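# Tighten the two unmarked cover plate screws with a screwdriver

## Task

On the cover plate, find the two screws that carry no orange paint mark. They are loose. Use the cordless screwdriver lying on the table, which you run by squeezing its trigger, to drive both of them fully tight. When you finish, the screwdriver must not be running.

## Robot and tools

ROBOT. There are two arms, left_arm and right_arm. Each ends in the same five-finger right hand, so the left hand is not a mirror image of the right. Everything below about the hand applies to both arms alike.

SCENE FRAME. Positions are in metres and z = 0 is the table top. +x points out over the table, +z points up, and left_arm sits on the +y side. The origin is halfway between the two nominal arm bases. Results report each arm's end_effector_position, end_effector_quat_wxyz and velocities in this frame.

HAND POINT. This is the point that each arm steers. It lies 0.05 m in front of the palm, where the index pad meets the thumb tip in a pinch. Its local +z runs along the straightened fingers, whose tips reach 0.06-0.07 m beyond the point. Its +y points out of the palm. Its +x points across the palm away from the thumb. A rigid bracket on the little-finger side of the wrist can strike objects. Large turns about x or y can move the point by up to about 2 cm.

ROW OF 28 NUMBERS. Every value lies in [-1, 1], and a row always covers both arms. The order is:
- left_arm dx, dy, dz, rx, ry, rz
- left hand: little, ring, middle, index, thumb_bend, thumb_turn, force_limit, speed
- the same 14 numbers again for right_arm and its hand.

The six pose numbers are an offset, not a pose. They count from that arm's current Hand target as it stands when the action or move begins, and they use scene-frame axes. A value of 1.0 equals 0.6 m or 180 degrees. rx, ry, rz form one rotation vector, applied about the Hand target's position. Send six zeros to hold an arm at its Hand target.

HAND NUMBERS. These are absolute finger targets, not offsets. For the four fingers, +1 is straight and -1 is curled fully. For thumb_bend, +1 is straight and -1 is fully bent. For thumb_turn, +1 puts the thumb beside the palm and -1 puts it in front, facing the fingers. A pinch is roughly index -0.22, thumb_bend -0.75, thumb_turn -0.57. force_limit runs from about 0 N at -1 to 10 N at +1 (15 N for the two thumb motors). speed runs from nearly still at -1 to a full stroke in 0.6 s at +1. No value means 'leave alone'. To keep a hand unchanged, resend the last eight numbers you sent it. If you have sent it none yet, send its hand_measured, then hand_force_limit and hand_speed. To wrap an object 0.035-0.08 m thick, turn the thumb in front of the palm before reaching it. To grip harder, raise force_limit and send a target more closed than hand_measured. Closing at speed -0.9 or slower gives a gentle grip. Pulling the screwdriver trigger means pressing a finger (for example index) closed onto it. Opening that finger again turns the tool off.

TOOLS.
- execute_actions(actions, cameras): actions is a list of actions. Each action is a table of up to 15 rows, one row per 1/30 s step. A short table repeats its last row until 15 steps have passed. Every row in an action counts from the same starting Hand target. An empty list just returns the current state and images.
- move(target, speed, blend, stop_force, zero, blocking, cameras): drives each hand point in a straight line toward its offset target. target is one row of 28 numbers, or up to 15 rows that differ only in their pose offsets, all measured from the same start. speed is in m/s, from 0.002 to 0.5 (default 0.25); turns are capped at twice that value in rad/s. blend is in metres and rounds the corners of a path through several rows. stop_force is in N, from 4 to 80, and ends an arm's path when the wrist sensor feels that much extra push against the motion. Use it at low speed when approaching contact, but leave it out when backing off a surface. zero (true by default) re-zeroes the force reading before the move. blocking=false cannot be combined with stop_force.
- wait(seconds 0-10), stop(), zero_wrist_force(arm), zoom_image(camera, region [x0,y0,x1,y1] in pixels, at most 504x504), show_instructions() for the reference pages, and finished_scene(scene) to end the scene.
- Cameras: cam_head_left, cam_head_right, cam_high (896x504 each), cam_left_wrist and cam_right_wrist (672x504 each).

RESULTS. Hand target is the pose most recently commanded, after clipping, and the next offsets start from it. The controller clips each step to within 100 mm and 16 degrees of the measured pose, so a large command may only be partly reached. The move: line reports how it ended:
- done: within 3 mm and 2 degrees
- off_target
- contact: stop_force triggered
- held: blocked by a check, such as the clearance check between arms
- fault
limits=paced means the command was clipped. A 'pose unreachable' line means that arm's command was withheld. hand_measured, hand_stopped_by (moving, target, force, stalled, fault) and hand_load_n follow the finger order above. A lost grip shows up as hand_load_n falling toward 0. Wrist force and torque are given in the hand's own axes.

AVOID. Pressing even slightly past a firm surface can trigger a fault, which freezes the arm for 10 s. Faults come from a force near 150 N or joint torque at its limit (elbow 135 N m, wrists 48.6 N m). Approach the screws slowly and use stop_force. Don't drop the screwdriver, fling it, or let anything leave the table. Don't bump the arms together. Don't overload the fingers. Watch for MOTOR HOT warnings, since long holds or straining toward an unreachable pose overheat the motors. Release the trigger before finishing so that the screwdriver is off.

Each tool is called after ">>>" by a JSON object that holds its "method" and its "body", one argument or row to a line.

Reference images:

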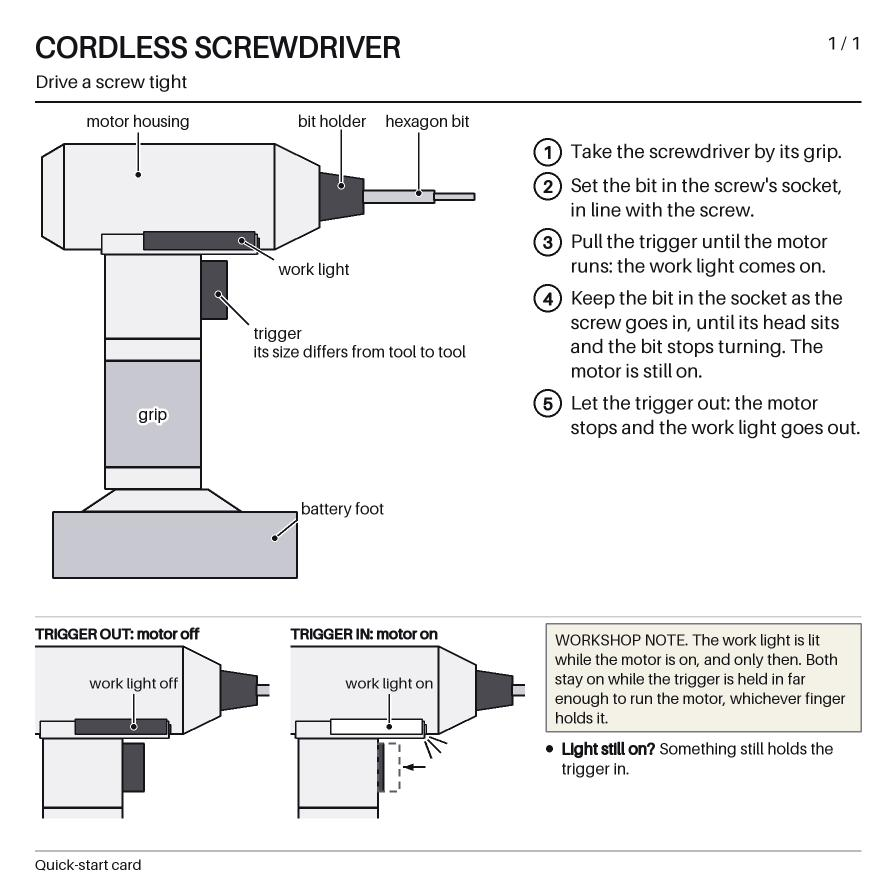

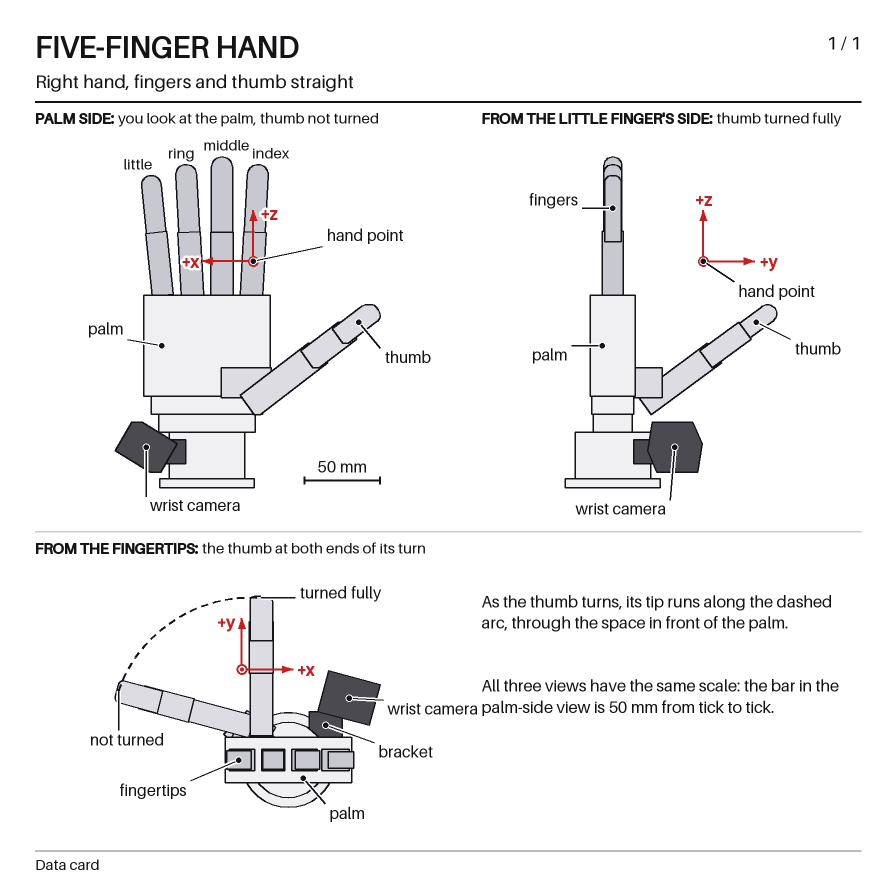

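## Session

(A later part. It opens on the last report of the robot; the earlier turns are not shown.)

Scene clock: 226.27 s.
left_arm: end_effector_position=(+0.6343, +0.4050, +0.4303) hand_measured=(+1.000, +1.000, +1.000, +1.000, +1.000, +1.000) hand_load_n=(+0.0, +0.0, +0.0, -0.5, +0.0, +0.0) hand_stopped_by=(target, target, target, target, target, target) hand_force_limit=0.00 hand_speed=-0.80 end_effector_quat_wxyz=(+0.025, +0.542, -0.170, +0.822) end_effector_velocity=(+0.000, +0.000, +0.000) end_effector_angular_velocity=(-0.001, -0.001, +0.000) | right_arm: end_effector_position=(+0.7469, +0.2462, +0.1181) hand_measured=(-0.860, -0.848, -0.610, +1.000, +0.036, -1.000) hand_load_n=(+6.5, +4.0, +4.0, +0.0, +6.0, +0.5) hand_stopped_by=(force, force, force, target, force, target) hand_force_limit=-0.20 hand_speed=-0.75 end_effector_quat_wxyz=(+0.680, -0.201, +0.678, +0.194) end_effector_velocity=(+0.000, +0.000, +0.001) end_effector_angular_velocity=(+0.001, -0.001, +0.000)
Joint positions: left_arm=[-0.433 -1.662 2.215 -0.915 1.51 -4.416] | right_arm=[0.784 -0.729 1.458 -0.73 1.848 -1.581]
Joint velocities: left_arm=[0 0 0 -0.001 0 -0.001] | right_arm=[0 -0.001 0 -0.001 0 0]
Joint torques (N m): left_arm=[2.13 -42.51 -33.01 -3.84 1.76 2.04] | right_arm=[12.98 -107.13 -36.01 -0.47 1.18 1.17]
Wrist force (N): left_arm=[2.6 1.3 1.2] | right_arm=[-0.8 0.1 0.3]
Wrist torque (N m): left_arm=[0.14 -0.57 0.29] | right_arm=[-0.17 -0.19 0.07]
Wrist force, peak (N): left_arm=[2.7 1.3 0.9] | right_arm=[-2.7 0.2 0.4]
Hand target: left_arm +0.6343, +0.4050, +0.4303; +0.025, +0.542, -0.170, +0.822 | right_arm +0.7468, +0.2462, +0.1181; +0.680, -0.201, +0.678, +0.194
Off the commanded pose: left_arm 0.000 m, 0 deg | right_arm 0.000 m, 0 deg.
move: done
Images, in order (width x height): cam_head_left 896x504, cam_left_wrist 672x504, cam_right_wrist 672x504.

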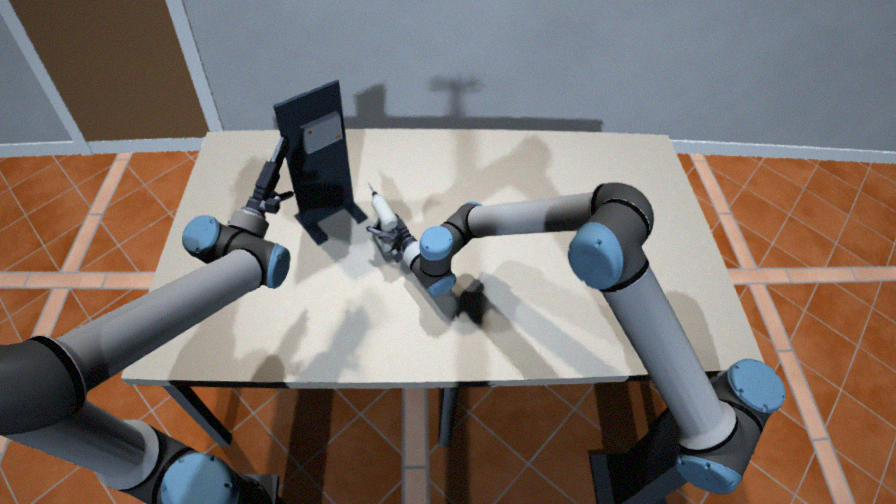

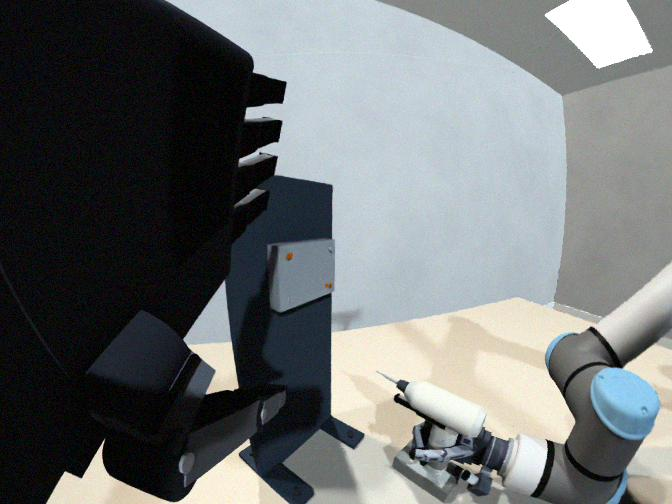

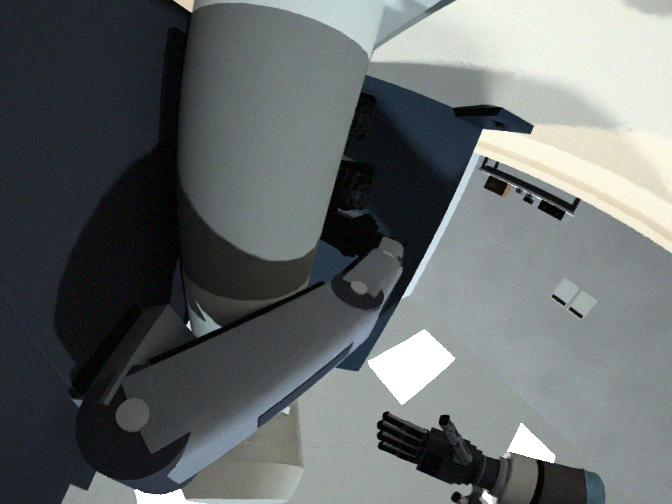

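>>> {"method": "move", "body": {
  "target": [0,0,0,0,0,0,1,1,1,1,1,1,0,-0.8,0,0,0,0,0,0,-0.98,-0.98,-0.98,1,-0.98,-1,0.3,-0.8],
  "cameras": ["cam_head_left","cam_left_wrist","cam_right_wrist"]
}}

>>> {"method": "zoom_image", "body": {
  "camera": "cam_left_wrist",
  "region": [340, 350, 540, 504]
}}

>>> {"method": "zoom_image", "body": {
  "camera": "cam_right_wrist",
  "region": [130, 0, 504, 374]
}}

Scene clock: 227.47 s.
left_arm: end_effector_position=(+0.6343, +0.4050, +0.4303) hand_measured=(+1.000, +1.000, +1.000, +1.000, +1.000, +1.000) hand_load_n=(+0.0, +0.0, +0.0, +0.0, +0.0, +0.0) hand_stopped_by=(target, target, target, target, target, target) hand_force_limit=0.00 hand_speed=-0.80 end_effector_quat_wxyz=(+0.025, +0.542, -0.170, +0.822) end_effector_velocity=(+0.000, +0.001, +0.000) end_effector_angular_velocity=(+0.001, -0.001, +0.002) | right_arm: end_effector_position=(+0.7469, +0.2462, +0.1181) hand_measured=(-0.860, -0.856, -0.630, +1.000, +0.020, -1.000) hand_load_n=(+6.0, +7.0, +7.5, +0.0, +9.0, +1.0) hand_stopped_by=(force, force, force, target, force, target) hand_force_limit=0.30 hand_speed=-0.80 end_effector_quat_wxyz=(+0.680, -0.201, +0.678, +0.194) end_effector_velocity=(+0.000, +0.000, +0.001) end_effector_angular_velocity=(+0.001, +0.000, -0.001)
Joint positions: left_arm=[-0.433 -1.662 2.215 -0.915 1.51 -4.416] | right_arm=[0.784 -0.729 1.458 -0.73 1.848 -1.581]
Joint velocities: left_arm=[0.001 0 0 0 0 0.001] | right_arm=[0 -0.001 0 0 0.001 0]
Joint torques (N m): left_arm=[3.67 -37.35 -31.91 -3.68 1.4 2.58] | right_arm=[10.99 -99.2 -32.73 0.24 1.28 1.36]
Wrist force (N): left_arm=[2.3 1.2 0.7] | right_arm=[-0.2 -0.8 0.9]
Wrist torque (N m): left_arm=[0.15 -0.49 0.26] | right_arm=[-0.22 -0.30 -0.02]
Wrist force, peak (N): left_arm=[2.8 1.3 0.8] | right_arm=[-0.9 -0.4 1.2]
Hand target: left_arm +0.6343, +0.4050, +0.4303; +0.025, +0.542, -0.170, +0.822 | right_arm +0.7468, +0.2462, +0.1181; +0.680, -0.201, +0.678, +0.194
Off the commanded pose: left_arm 0.000 m, 0 deg | right_arm 0.000 m, 0 deg.
move: done
Images, in order (width x height): cam_head_left 896x504, cam_left_wrist 672x504, cam_right_wrist 672x504.

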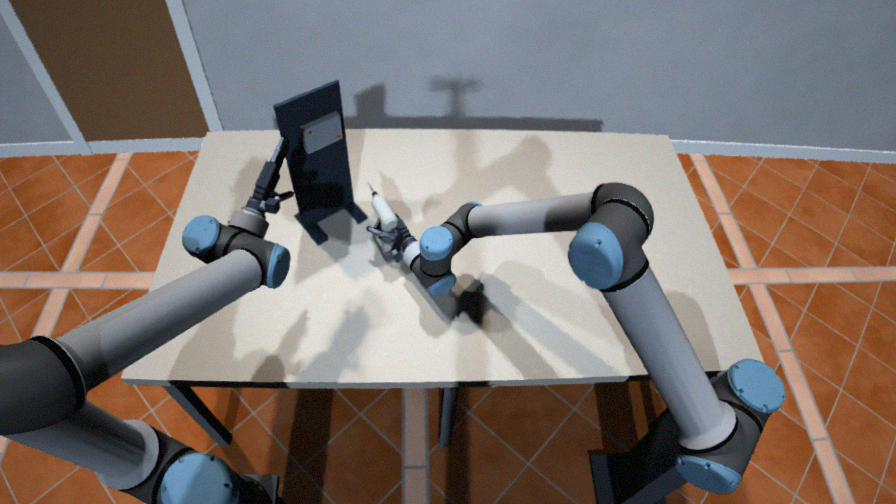

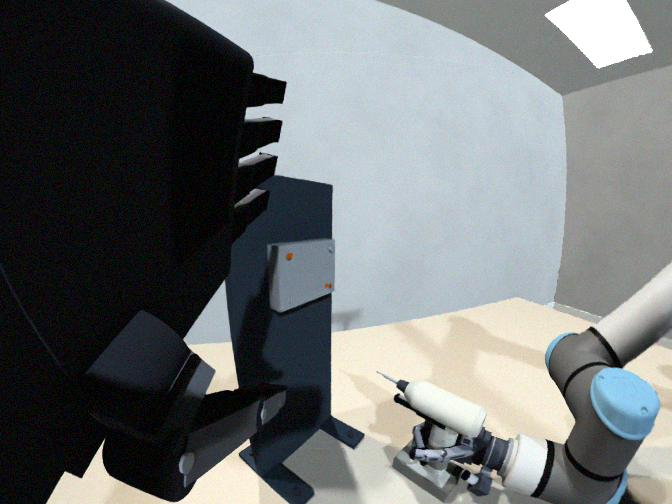

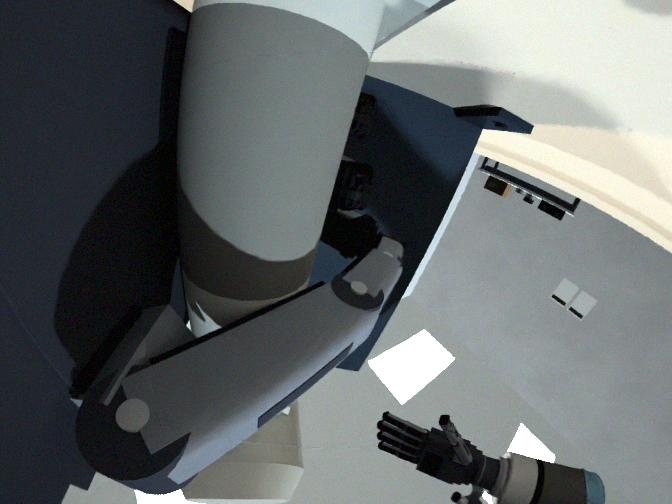

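Scaled by 2.520 from the camera's 672x504 image, which has a finer 960x720 frame.

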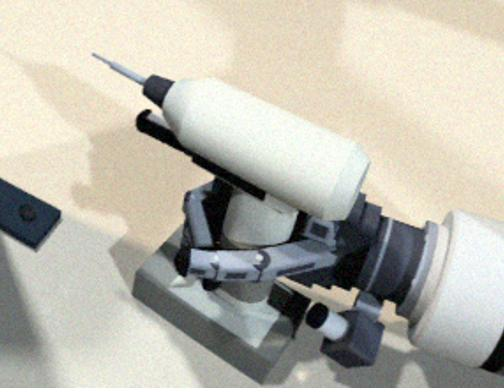

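Scaled by 1.348 from the camera's 672x504 image, which has a finer 960x720 frame.

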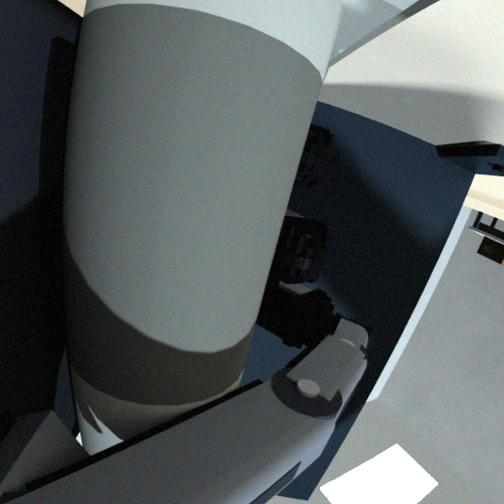

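>>> {"method": "move", "body": {
  "target": [0,0,0,0,0,0,1,1,1,1,1,1,0,-0.8,0,0,0.1,0,0,0,-0.98,-0.98,-0.98,1,-0.98,-1,0.3,-0.8],
  "speed": 0.1,
  "cameras": ["cam_head_left","cam_left_wrist","cam_right_wrist"]
}}

>>> {"method": "zoom_image", "body": {
  "camera": "cam_left_wrist",
  "region": [340, 320, 540, 474]
}}

>>> {"method": "zoom_image", "body": {
  "camera": "cam_head_left",
  "region": [340, 150, 460, 290]
}}

Scene clock: 228.60 s.
left_arm: end_effector_position=(+0.6343, +0.4050, +0.4303) hand_measured=(+1.000, +1.000, +1.000, +1.000, +1.000, +1.000) hand_load_n=(+0.0, +0.0, +0.0, +0.0, +0.0, +0.0) hand_stopped_by=(target, target, target, target, target, target) hand_force_limit=0.00 hand_speed=-0.80 end_effector_quat_wxyz=(+0.025, +0.542, -0.170, +0.822) end_effector_velocity=(+0.000, -0.001, +0.000) end_effector_angular_velocity=(+0.002, -0.001, -0.001) | right_arm: end_effector_position=(+0.7468, +0.2462, +0.1781) hand_measured=(-0.862, -0.856, -0.630, +1.000, +0.020, -1.000) hand_load_n=(+0.0, +3.0, +8.0, +0.0, +8.5, +1.5) hand_stopped_by=(force, force, force, target, force, target) hand_force_limit=0.30 hand_speed=-0.80 end_effector_quat_wxyz=(+0.680, -0.201, +0.678, +0.195) end_effector_velocity=(+0.000, +0.000, -0.003) end_effector_angular_velocity=(+0.001, +0.000, +0.000)
Joint positions: left_arm=[-0.433 -1.662 2.215 -0.915 1.51 -4.416] | right_arm=[0.784 -0.792 1.449 -0.657 1.848 -1.581]
Joint velocities: left_arm=[-0.001 0.001 0 -0.001 0.001 0.002] | right_arm=[0 0.003 0.001 -0.004 0 0]
Joint torques (N m): left_arm=[2.5 -38.68 -32.83 -3.59 1.56 1.9] | right_arm=[-2.81 -100.41 -34.19 -6.66 -0.6 -0.07]
Wrist force (N): left_arm=[2.1 0.9 1.0] | right_arm=[7.4 0.2 -1.1]
Wrist torque (N m): left_arm=[0.09 -0.48 0.25] | right_arm=[-0.10 -0.08 0.07]
Wrist force, peak (N): left_arm=[2.9 1.1 0.6] | right_arm=[9.4 -0.1 -0.5]
Hand target: left_arm +0.6343, +0.4050, +0.4303; +0.025, +0.542, -0.170, +0.822 | right_arm +0.7468, +0.2461, +0.1781; +0.680, -0.201, +0.678, +0.194
Off the commanded pose: left_arm 0.000 m, 0 deg | right_arm 0.000 m, 0 deg.
move: done
Images, in order (width x height): cam_head_left 896x504, cam_left_wrist 672x504, cam_right_wrist 672x504.

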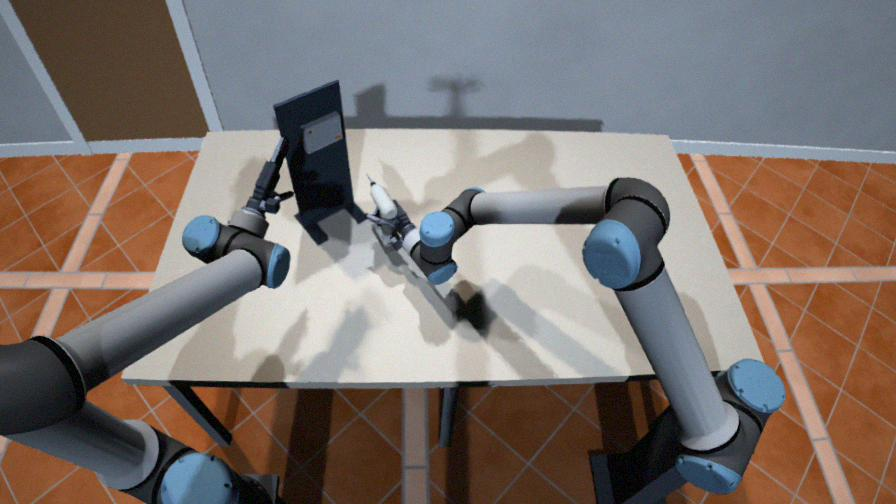

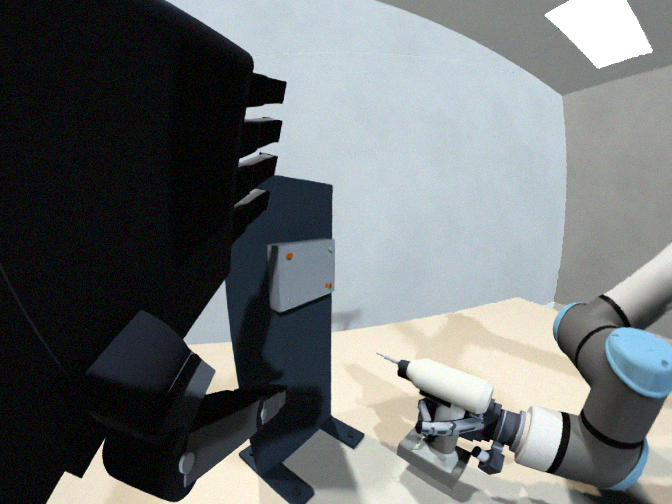

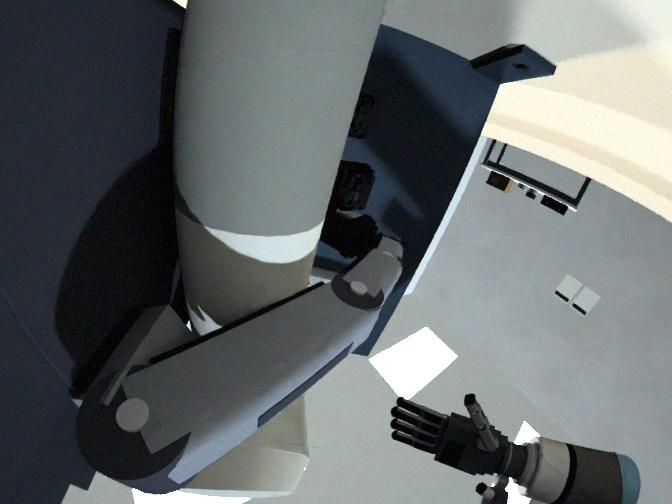

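Scaled by 2.520 from the camera's 672x504 image, which has a finer 960x720 frame.

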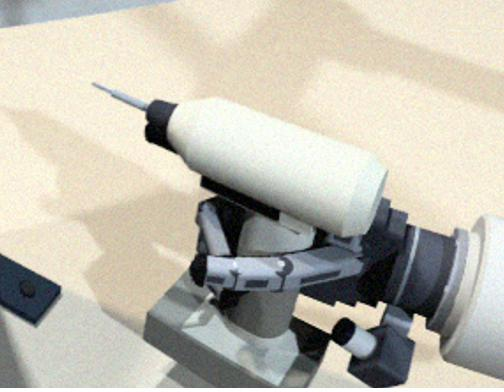

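Scaled by 3.600.

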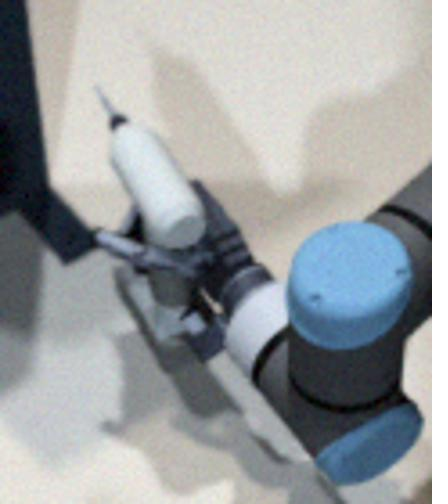

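>>> {"method": "zoom_image", "body": {
  "camera": "cam_right_wrist",
  "region": [130, 0, 504, 374]
}}

>>> {"method": "zoom_image", "body": {
  "camera": "cam_right_wrist",
  "region": [60, 240, 420, 504]
}}

Scaled by 1.348 from the camera's 672x504 image, which has a finer 960x720 frame.

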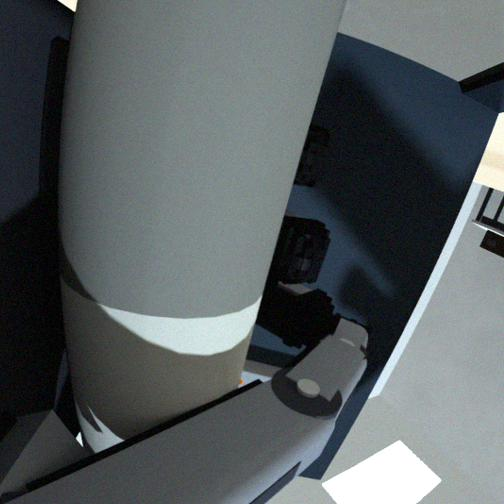

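Scaled by 1.400 from the camera's 672x504 image, which has a finer 960x720 frame.

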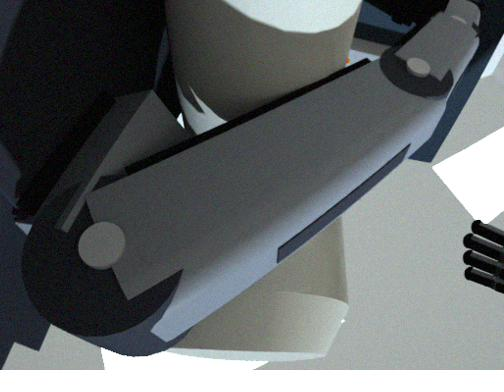

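>>> {"method": "move", "body": {
  "target": [0,0,0,0,0,0,1,1,1,1,1,1,0,-0.8,0,0,0,0,0,0,-0.98,-0.98,-0.98,-0.9,-0.98,-1,0.3,-0.7],
  "cameras": ["cam_left_wrist","cam_right_wrist"]
}}

>>> {"method": "zoom_image", "body": {
  "camera": "cam_left_wrist",
  "region": [340, 320, 540, 474]
}}

Scene clock: 233.43 s.
left_arm: end_effector_position=(+0.6343, +0.4050, +0.4303) hand_measured=(+1.000, +1.000, +1.000, +1.000, +1.000, +1.000) hand_load_n=(+0.0, +0.0, +0.0, +0.0, +0.0, +0.0) hand_stopped_by=(target, target, target, target, target, target) hand_force_limit=0.00 hand_speed=-0.80 end_effector_quat_wxyz=(+0.025, +0.542, -0.170, +0.822) end_effector_velocity=(+0.000, +0.001, +0.000) end_effector_angular_velocity=(+0.000, +0.000, +0.001) | right_arm: end_effector_position=(+0.7468, +0.2461, +0.1781) hand_measured=(-0.862, -0.856, -0.630, -0.846, +0.020, -1.000) hand_load_n=(+0.0, +2.0, +7.5, +7.0, +10.0, +1.5) hand_stopped_by=(force, force, force, force, force, target) hand_force_limit=0.30 hand_speed=-0.70 end_effector_quat_wxyz=(+0.680, -0.201, +0.678, +0.194) end_effector_velocity=(+0.000, +0.000, +0.002) end_effector_angular_velocity=(+0.002, -0.002, +0.000)
Joint positions: left_arm=[-0.433 -1.662 2.215 -0.915 1.51 -4.416] | right_arm=[0.784 -0.792 1.449 -0.658 1.848 -1.581]
Joint velocities: left_arm=[0.001 0 0 0 0 0] | right_arm=[0 -0.002 0 0 0 0]
Joint torques (N m): left_arm=[8.99 -37.79 -31.47 -3.83 1.87 2.54] | right_arm=[-13.76 -113.17 -44.08 -5.8 -0.57 -0.08]
Wrist force (N): left_arm=[2.1 1.1 0.7] | right_arm=[7.2 0.2 -1.6]
Wrist torque (N m): left_arm=[0.15 -0.46 0.25] | right_arm=[-0.07 -0.07 0.07]
Wrist force, peak (N): left_arm=[2.7 1.3 0.8] | right_arm=[7.4 -0.1 -1.5]
Hand target: left_arm +0.6343, +0.4050, +0.4303; +0.025, +0.542, -0.170, +0.822 | right_arm +0.7468, +0.2461, +0.1781; +0.680, -0.201, +0.678, +0.194
Off the commanded pose: left_arm 0.000 m, 0 deg | right_arm 0.000 m, 0 deg.
move: done
Images, in order (width x height): cam_left_wrist 672x504, cam_right_wrist 672x504.

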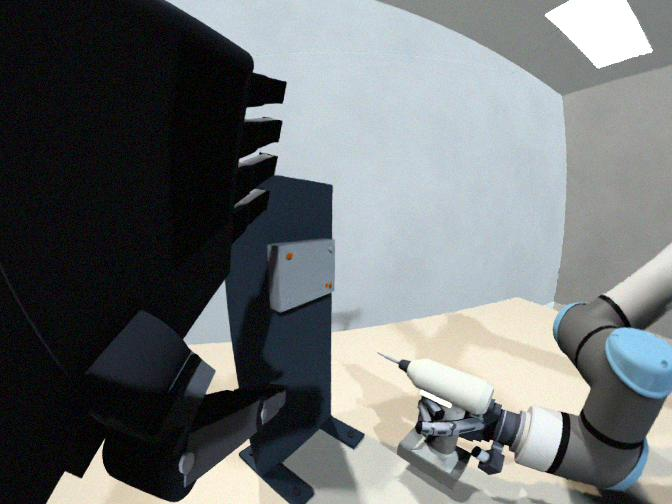

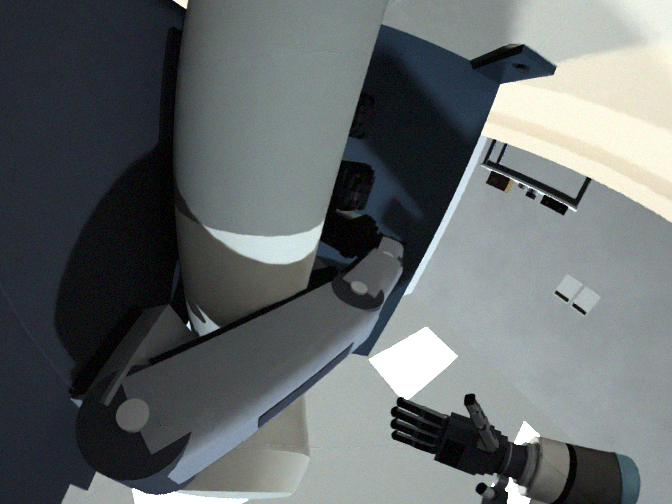

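Scaled by 2.520 from the camera's 672x504 image, which has a finer 960x720 frame.

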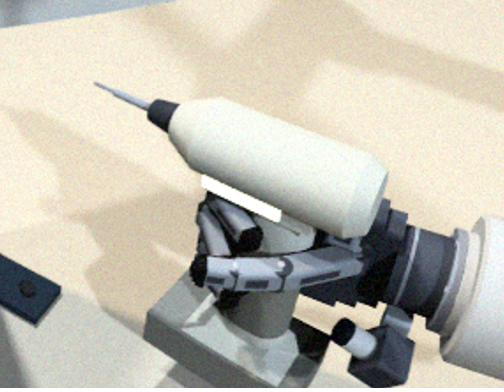

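>>> {"method": "move", "body": {
  "target": [0,0,0,0,0,0,1,1,1,1,1,1,0,-0.8,0,0,0,0,0,0,-0.98,-0.98,-0.98,0.4,-0.98,-1,0.3,0.3],
  "cameras": ["cam_left_wrist","cam_head_left","cam_head_right","cam_high"]
}}

>>> {"method": "zoom_image", "body": {
  "camera": "cam_left_wrist",
  "region": [340, 320, 540, 474]
}}

>>> {"method": "zoom_image", "body": {
  "camera": "cam_left_wrist",
  "region": [210, 160, 370, 340]
}}

>>> {"method": "zoom_image", "body": {
  "camera": "cam_head_left",
  "region": [260, 70, 380, 250]
}}

>>> {"method": "zoom_image", "body": {
  "camera": "cam_head_right",
  "region": [265, 75, 385, 255]
}}

>>> {"method": "zoom_image", "body": {
  "camera": "cam_high",
  "region": [390, 130, 490, 280]
}}

Scene clock: 234.50 s.
left_arm: end_effector_position=(+0.6343, +0.4050, +0.4303) hand_measured=(+1.000, +1.000, +1.000, +1.000, +1.000, +1.000) hand_load_n=(+0.0, +0.0, +0.0, +0.0, +0.0, +0.0) hand_stopped_by=(target, target, target, target, target, target) hand_force_limit=0.00 hand_speed=-0.80 end_effector_quat_wxyz=(+0.025, +0.542, -0.170, +0.822) end_effector_velocity=(+0.000, +0.000, +0.000) end_effector_angular_velocity=(+0.000, +0.000, -0.001) | right_arm: end_effector_position=(+0.7468, +0.2461, +0.1781) hand_measured=(-0.862, -0.856, -0.630, +0.400, +0.020, -1.000) hand_load_n=(+0.0, +3.0, +8.0, +0.0, +9.0, +1.5) hand_stopped_by=(force, force, force, target, force, target) hand_force_limit=0.30 hand_speed=0.30 end_effector_quat_wxyz=(+0.680, -0.201, +0.678, +0.194) end_effector_velocity=(+0.000, +0.000, +0.001) end_effector_angular_velocity=(+0.001, -0.001, +0.000)
Joint positions: left_arm=[-0.433 -1.662 2.215 -0.915 1.51 -4.416] | right_arm=[0.784 -0.792 1.449 -0.658 1.848 -1.581]
Joint velocities: left_arm=[0 0 0 0 0.001 0] | right_arm=[0 -0.001 0 -0.001 0 0]
Joint torques (N m): left_arm=[2.58 -39.34 -31.39 -3.43 1.86 2.34] | right_arm=[-13.96 -114.9 -43.92 -5.68 -0.47 -0.08]
Wrist force (N): left_arm=[2.3 0.9 0.8] | right_arm=[7.0 0.0 -1.5]
Wrist torque (N m): left_arm=[0.10 -0.51 0.26] | right_arm=[-0.11 -0.03 0.06]
Wrist force, peak (N): left_arm=[3.1 1.1 0.9] | right_arm=[7.5 0.1 -1.5]
Hand target: left_arm +0.6343, +0.4050, +0.4303; +0.025, +0.542, -0.170, +0.822 | right_arm +0.7468, +0.2461, +0.1781; +0.680, -0.201, +0.678, +0.194
Off the commanded pose: left_arm 0.000 m, 0 deg | right_arm 0.000 m, 0 deg.
move: done
Images, in order (width x height): cam_head_left 896x504, cam_head_right 896x504, cam_high 896x504, cam_left_wrist 672x504.

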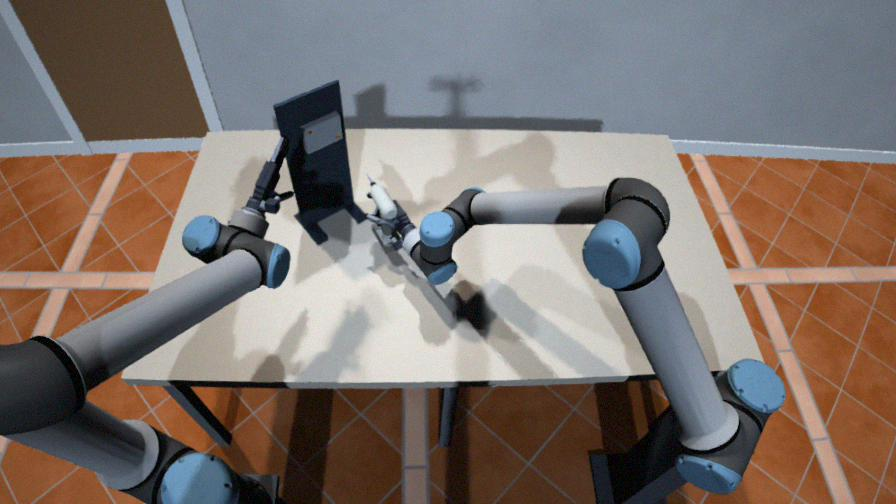

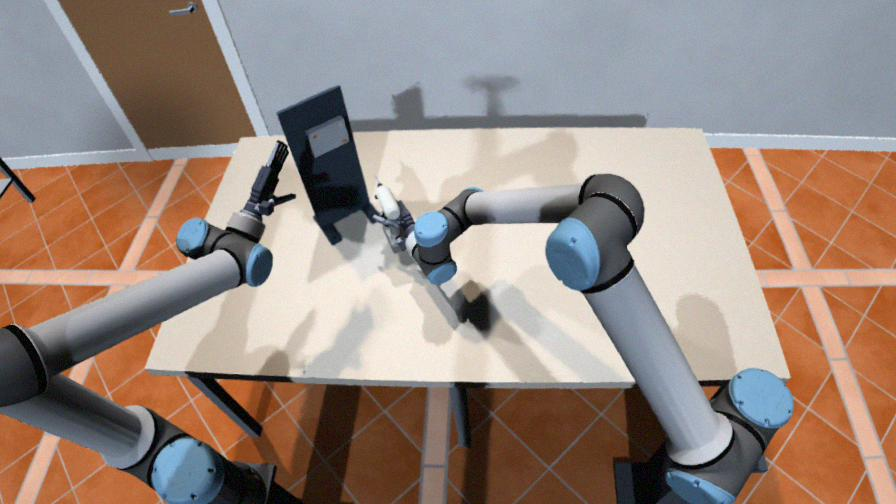

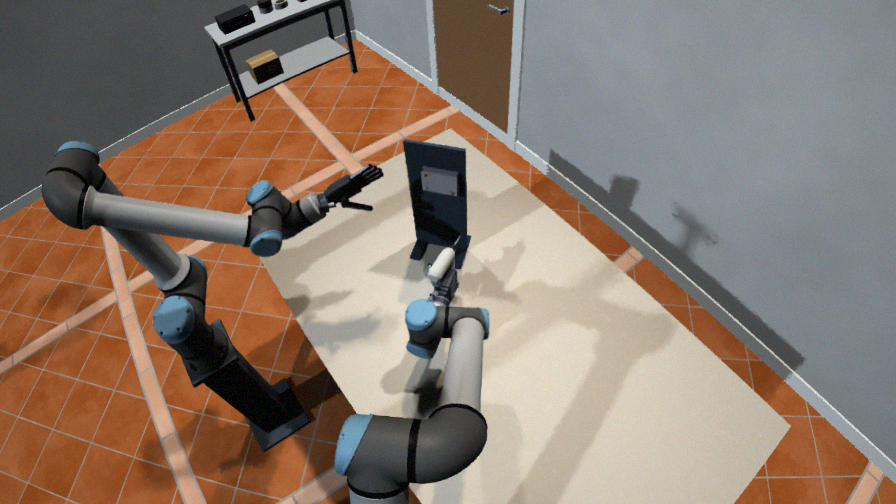

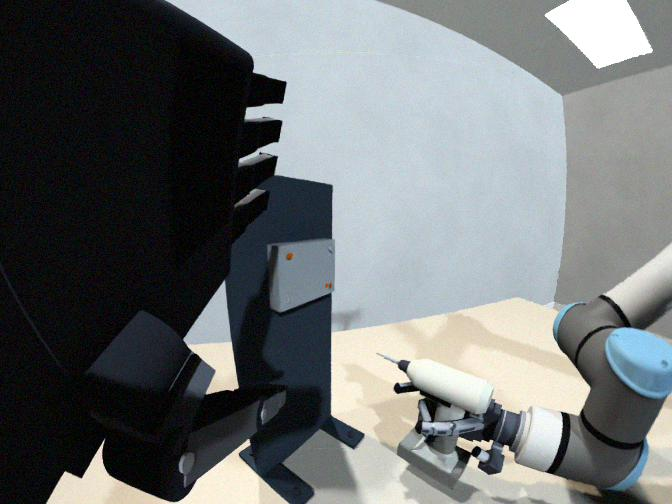

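Scaled by 2.520 from the camera's 672x504 image, which has a finer 960x720 frame.

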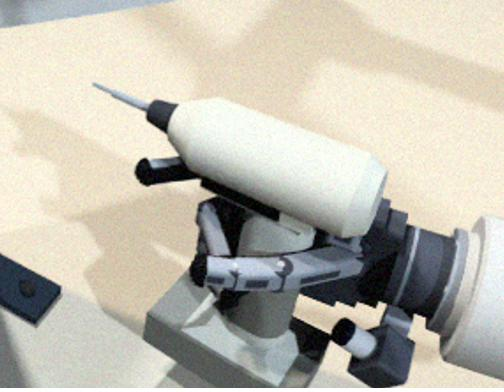

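Scaled by 2.800 from the camera's 672x504 image, which has a finer 960x720 frame.

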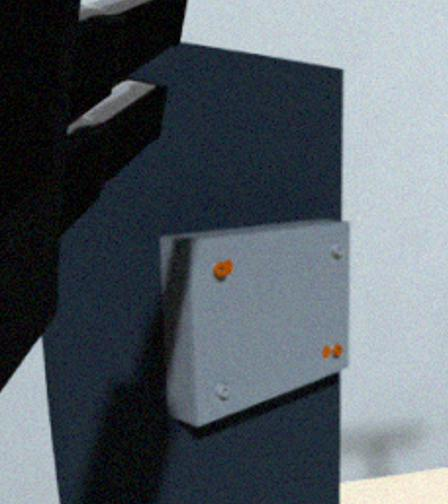

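Scaled by 2.800.

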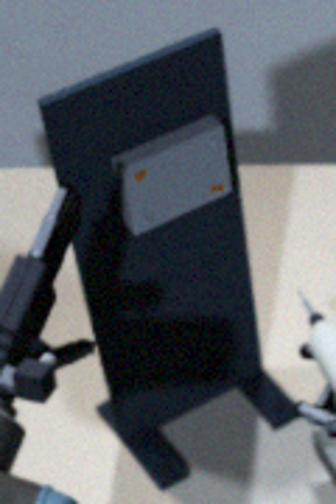

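Scaled by 2.800.

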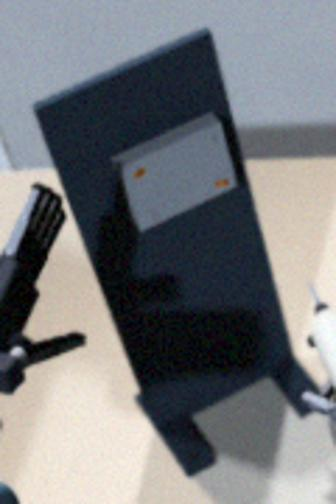

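Scaled by 3.360.

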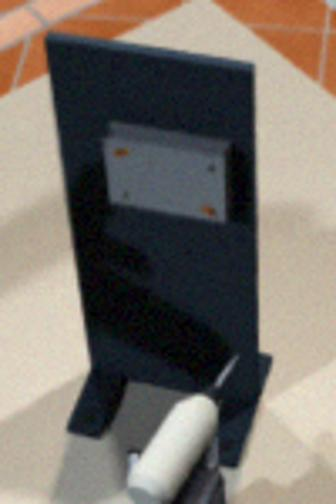

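>>> {"method": "move", "body": {
  "target": [0,0,0,0,0,0,1,1,1,1,1,1,0,-0.8,0.015,0.0967,0.16,0,0,0.0556,-0.98,-0.98,-0.98,0.4,-0.98,-1,0.3,0.3],
  "speed": 0.12,
  "cameras": ["cam_left_wrist","cam_right_wrist","cam_head_left","cam_head_right"]
}}

>>> {"method": "zoom_image", "body": {
  "camera": "cam_left_wrist",
  "region": [210, 200, 510, 430]
}}

>>> {"method": "zoom_image", "body": {
  "camera": "cam_head_left",
  "region": [260, 70, 440, 250]
}}

>>> {"method": "zoom_image", "body": {
  "camera": "cam_head_right",
  "region": [260, 70, 440, 250]
}}

Scene clock: 238.20 s.
left_arm: end_effector_position=(+0.6343, +0.4050, +0.4303) hand_measured=(+1.000, +1.000, +1.000, +1.000, +1.000, +1.000) hand_load_n=(+0.0, +0.0, +0.0, +0.0, +0.0, +0.0) hand_stopped_by=(target, target, target, target, target, target) hand_force_limit=0.00 hand_speed=-0.80 end_effector_quat_wxyz=(+0.025, +0.542, -0.170, +0.822) end_effector_velocity=(+0.000, +0.000, +0.000) end_effector_angular_velocity=(+0.001, +0.000, +0.000) | right_arm: end_effector_position=(+0.7560, +0.3040, +0.2740) hand_measured=(-0.862, -0.856, -0.630, +0.400, +0.020, -1.000) hand_load_n=(+0.0, +3.0, +8.5, +0.0, +9.0, +1.5) hand_stopped_by=(force, force, force, target, force, target) hand_force_limit=0.30 hand_speed=0.30 end_effector_quat_wxyz=(+0.661, -0.259, +0.658, +0.253) end_effector_velocity=(+0.000, +0.000, +0.001) end_effector_angular_velocity=(+0.000, +0.000, +0.001)
Joint positions: left_arm=[-0.433 -1.662 2.215 -0.915 1.51 -4.416] | right_arm=[0.767 -0.81 1.284 -0.475 1.656 -1.581]
Joint velocities: left_arm=[0 0 0 0 0.001 0.001] | right_arm=[0 0 0 0 -0.001 0]
Joint torques (N m): left_arm=[2.57 -37.85 -29.51 -3.39 1.58 2.6] | right_arm=[12.88 -104.59 -47.77 -5.37 0.1 2.09]
Wrist force (N): left_arm=[2.4 1.3 0.3] | right_arm=[7.0 0.6 -1.6]
Wrist torque (N m): left_arm=[0.19 -0.50 0.28] | right_arm=[0.01 -0.04 0.07]
Wrist force, peak (N): left_arm=[2.5 1.7 1.0] | right_arm=[9.8 -0.4 -2.8]
Hand target: left_arm +0.6343, +0.4050, +0.4303; +0.025, +0.542, -0.170, +0.822 | right_arm +0.7558, +0.3041, +0.2741; +0.660, -0.259, +0.658, +0.253
Off the commanded pose: left_arm 0.000 m, 0 deg | right_arm 0.000 m, 0 deg.
move: done
Images, in order (width x height): cam_head_left 896x504, cam_head_right 896x504, cam_left_wrist 672x504, cam_right_wrist 672x504.

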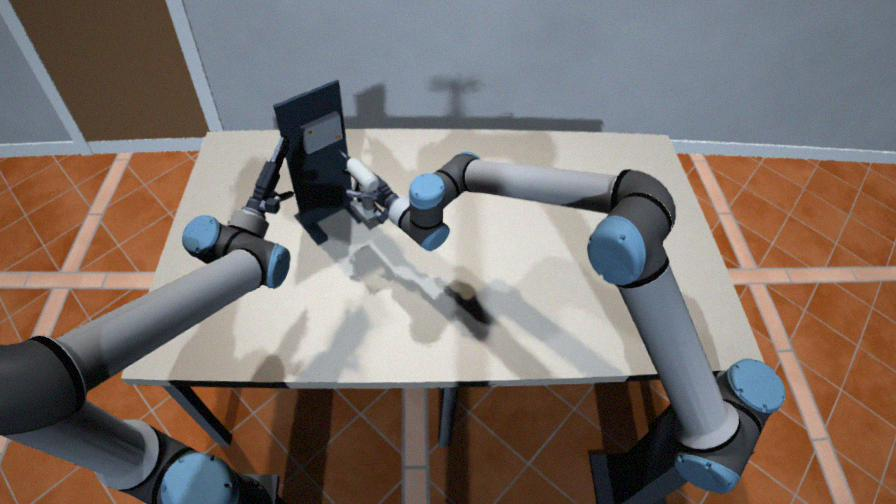

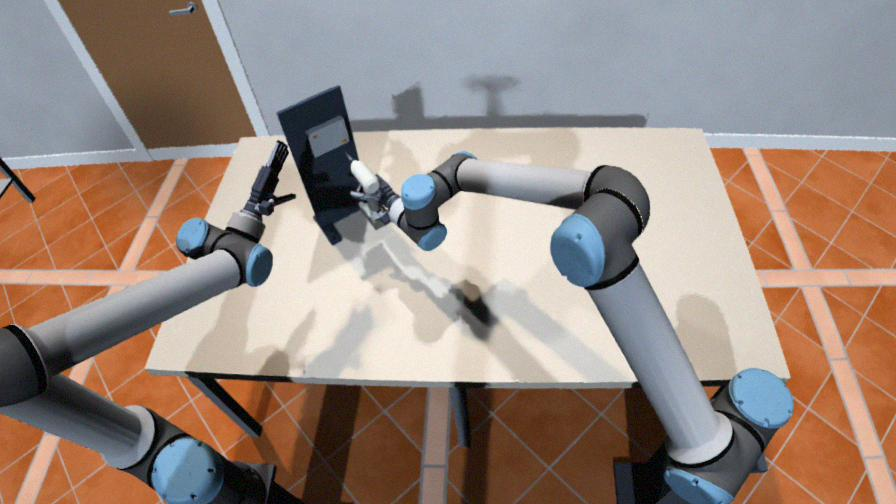

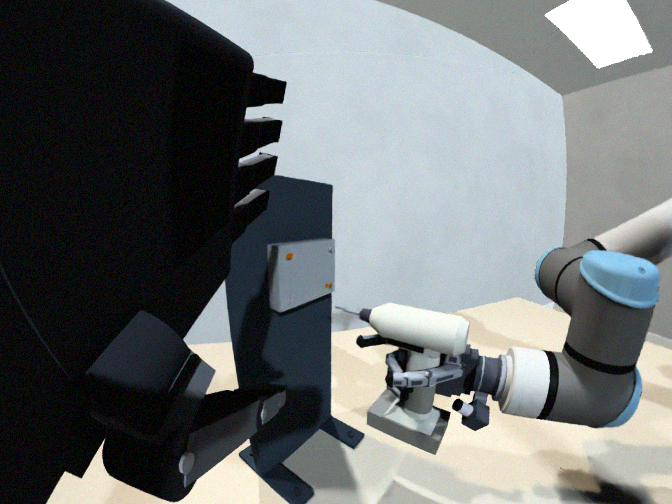

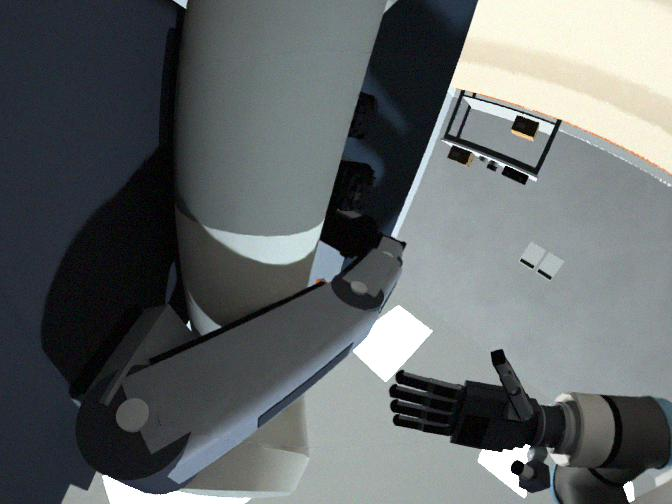

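Scaled by 1.680 from the camera's 672x504 image, which has a finer 960x720 frame.

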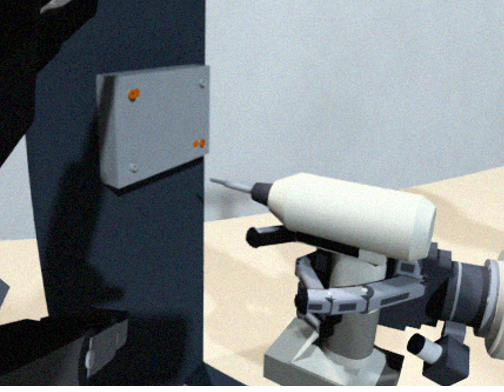

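Scaled by 2.800.

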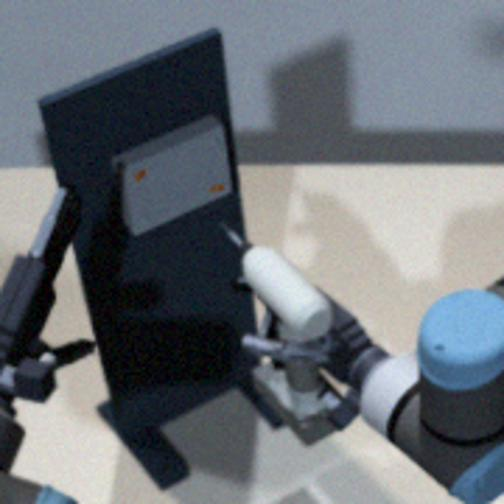

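Scaled by 2.800.

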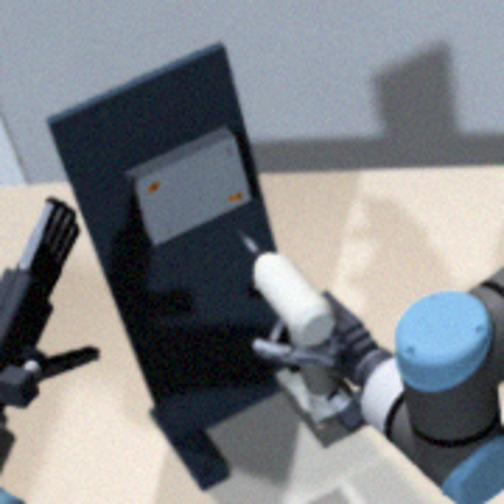

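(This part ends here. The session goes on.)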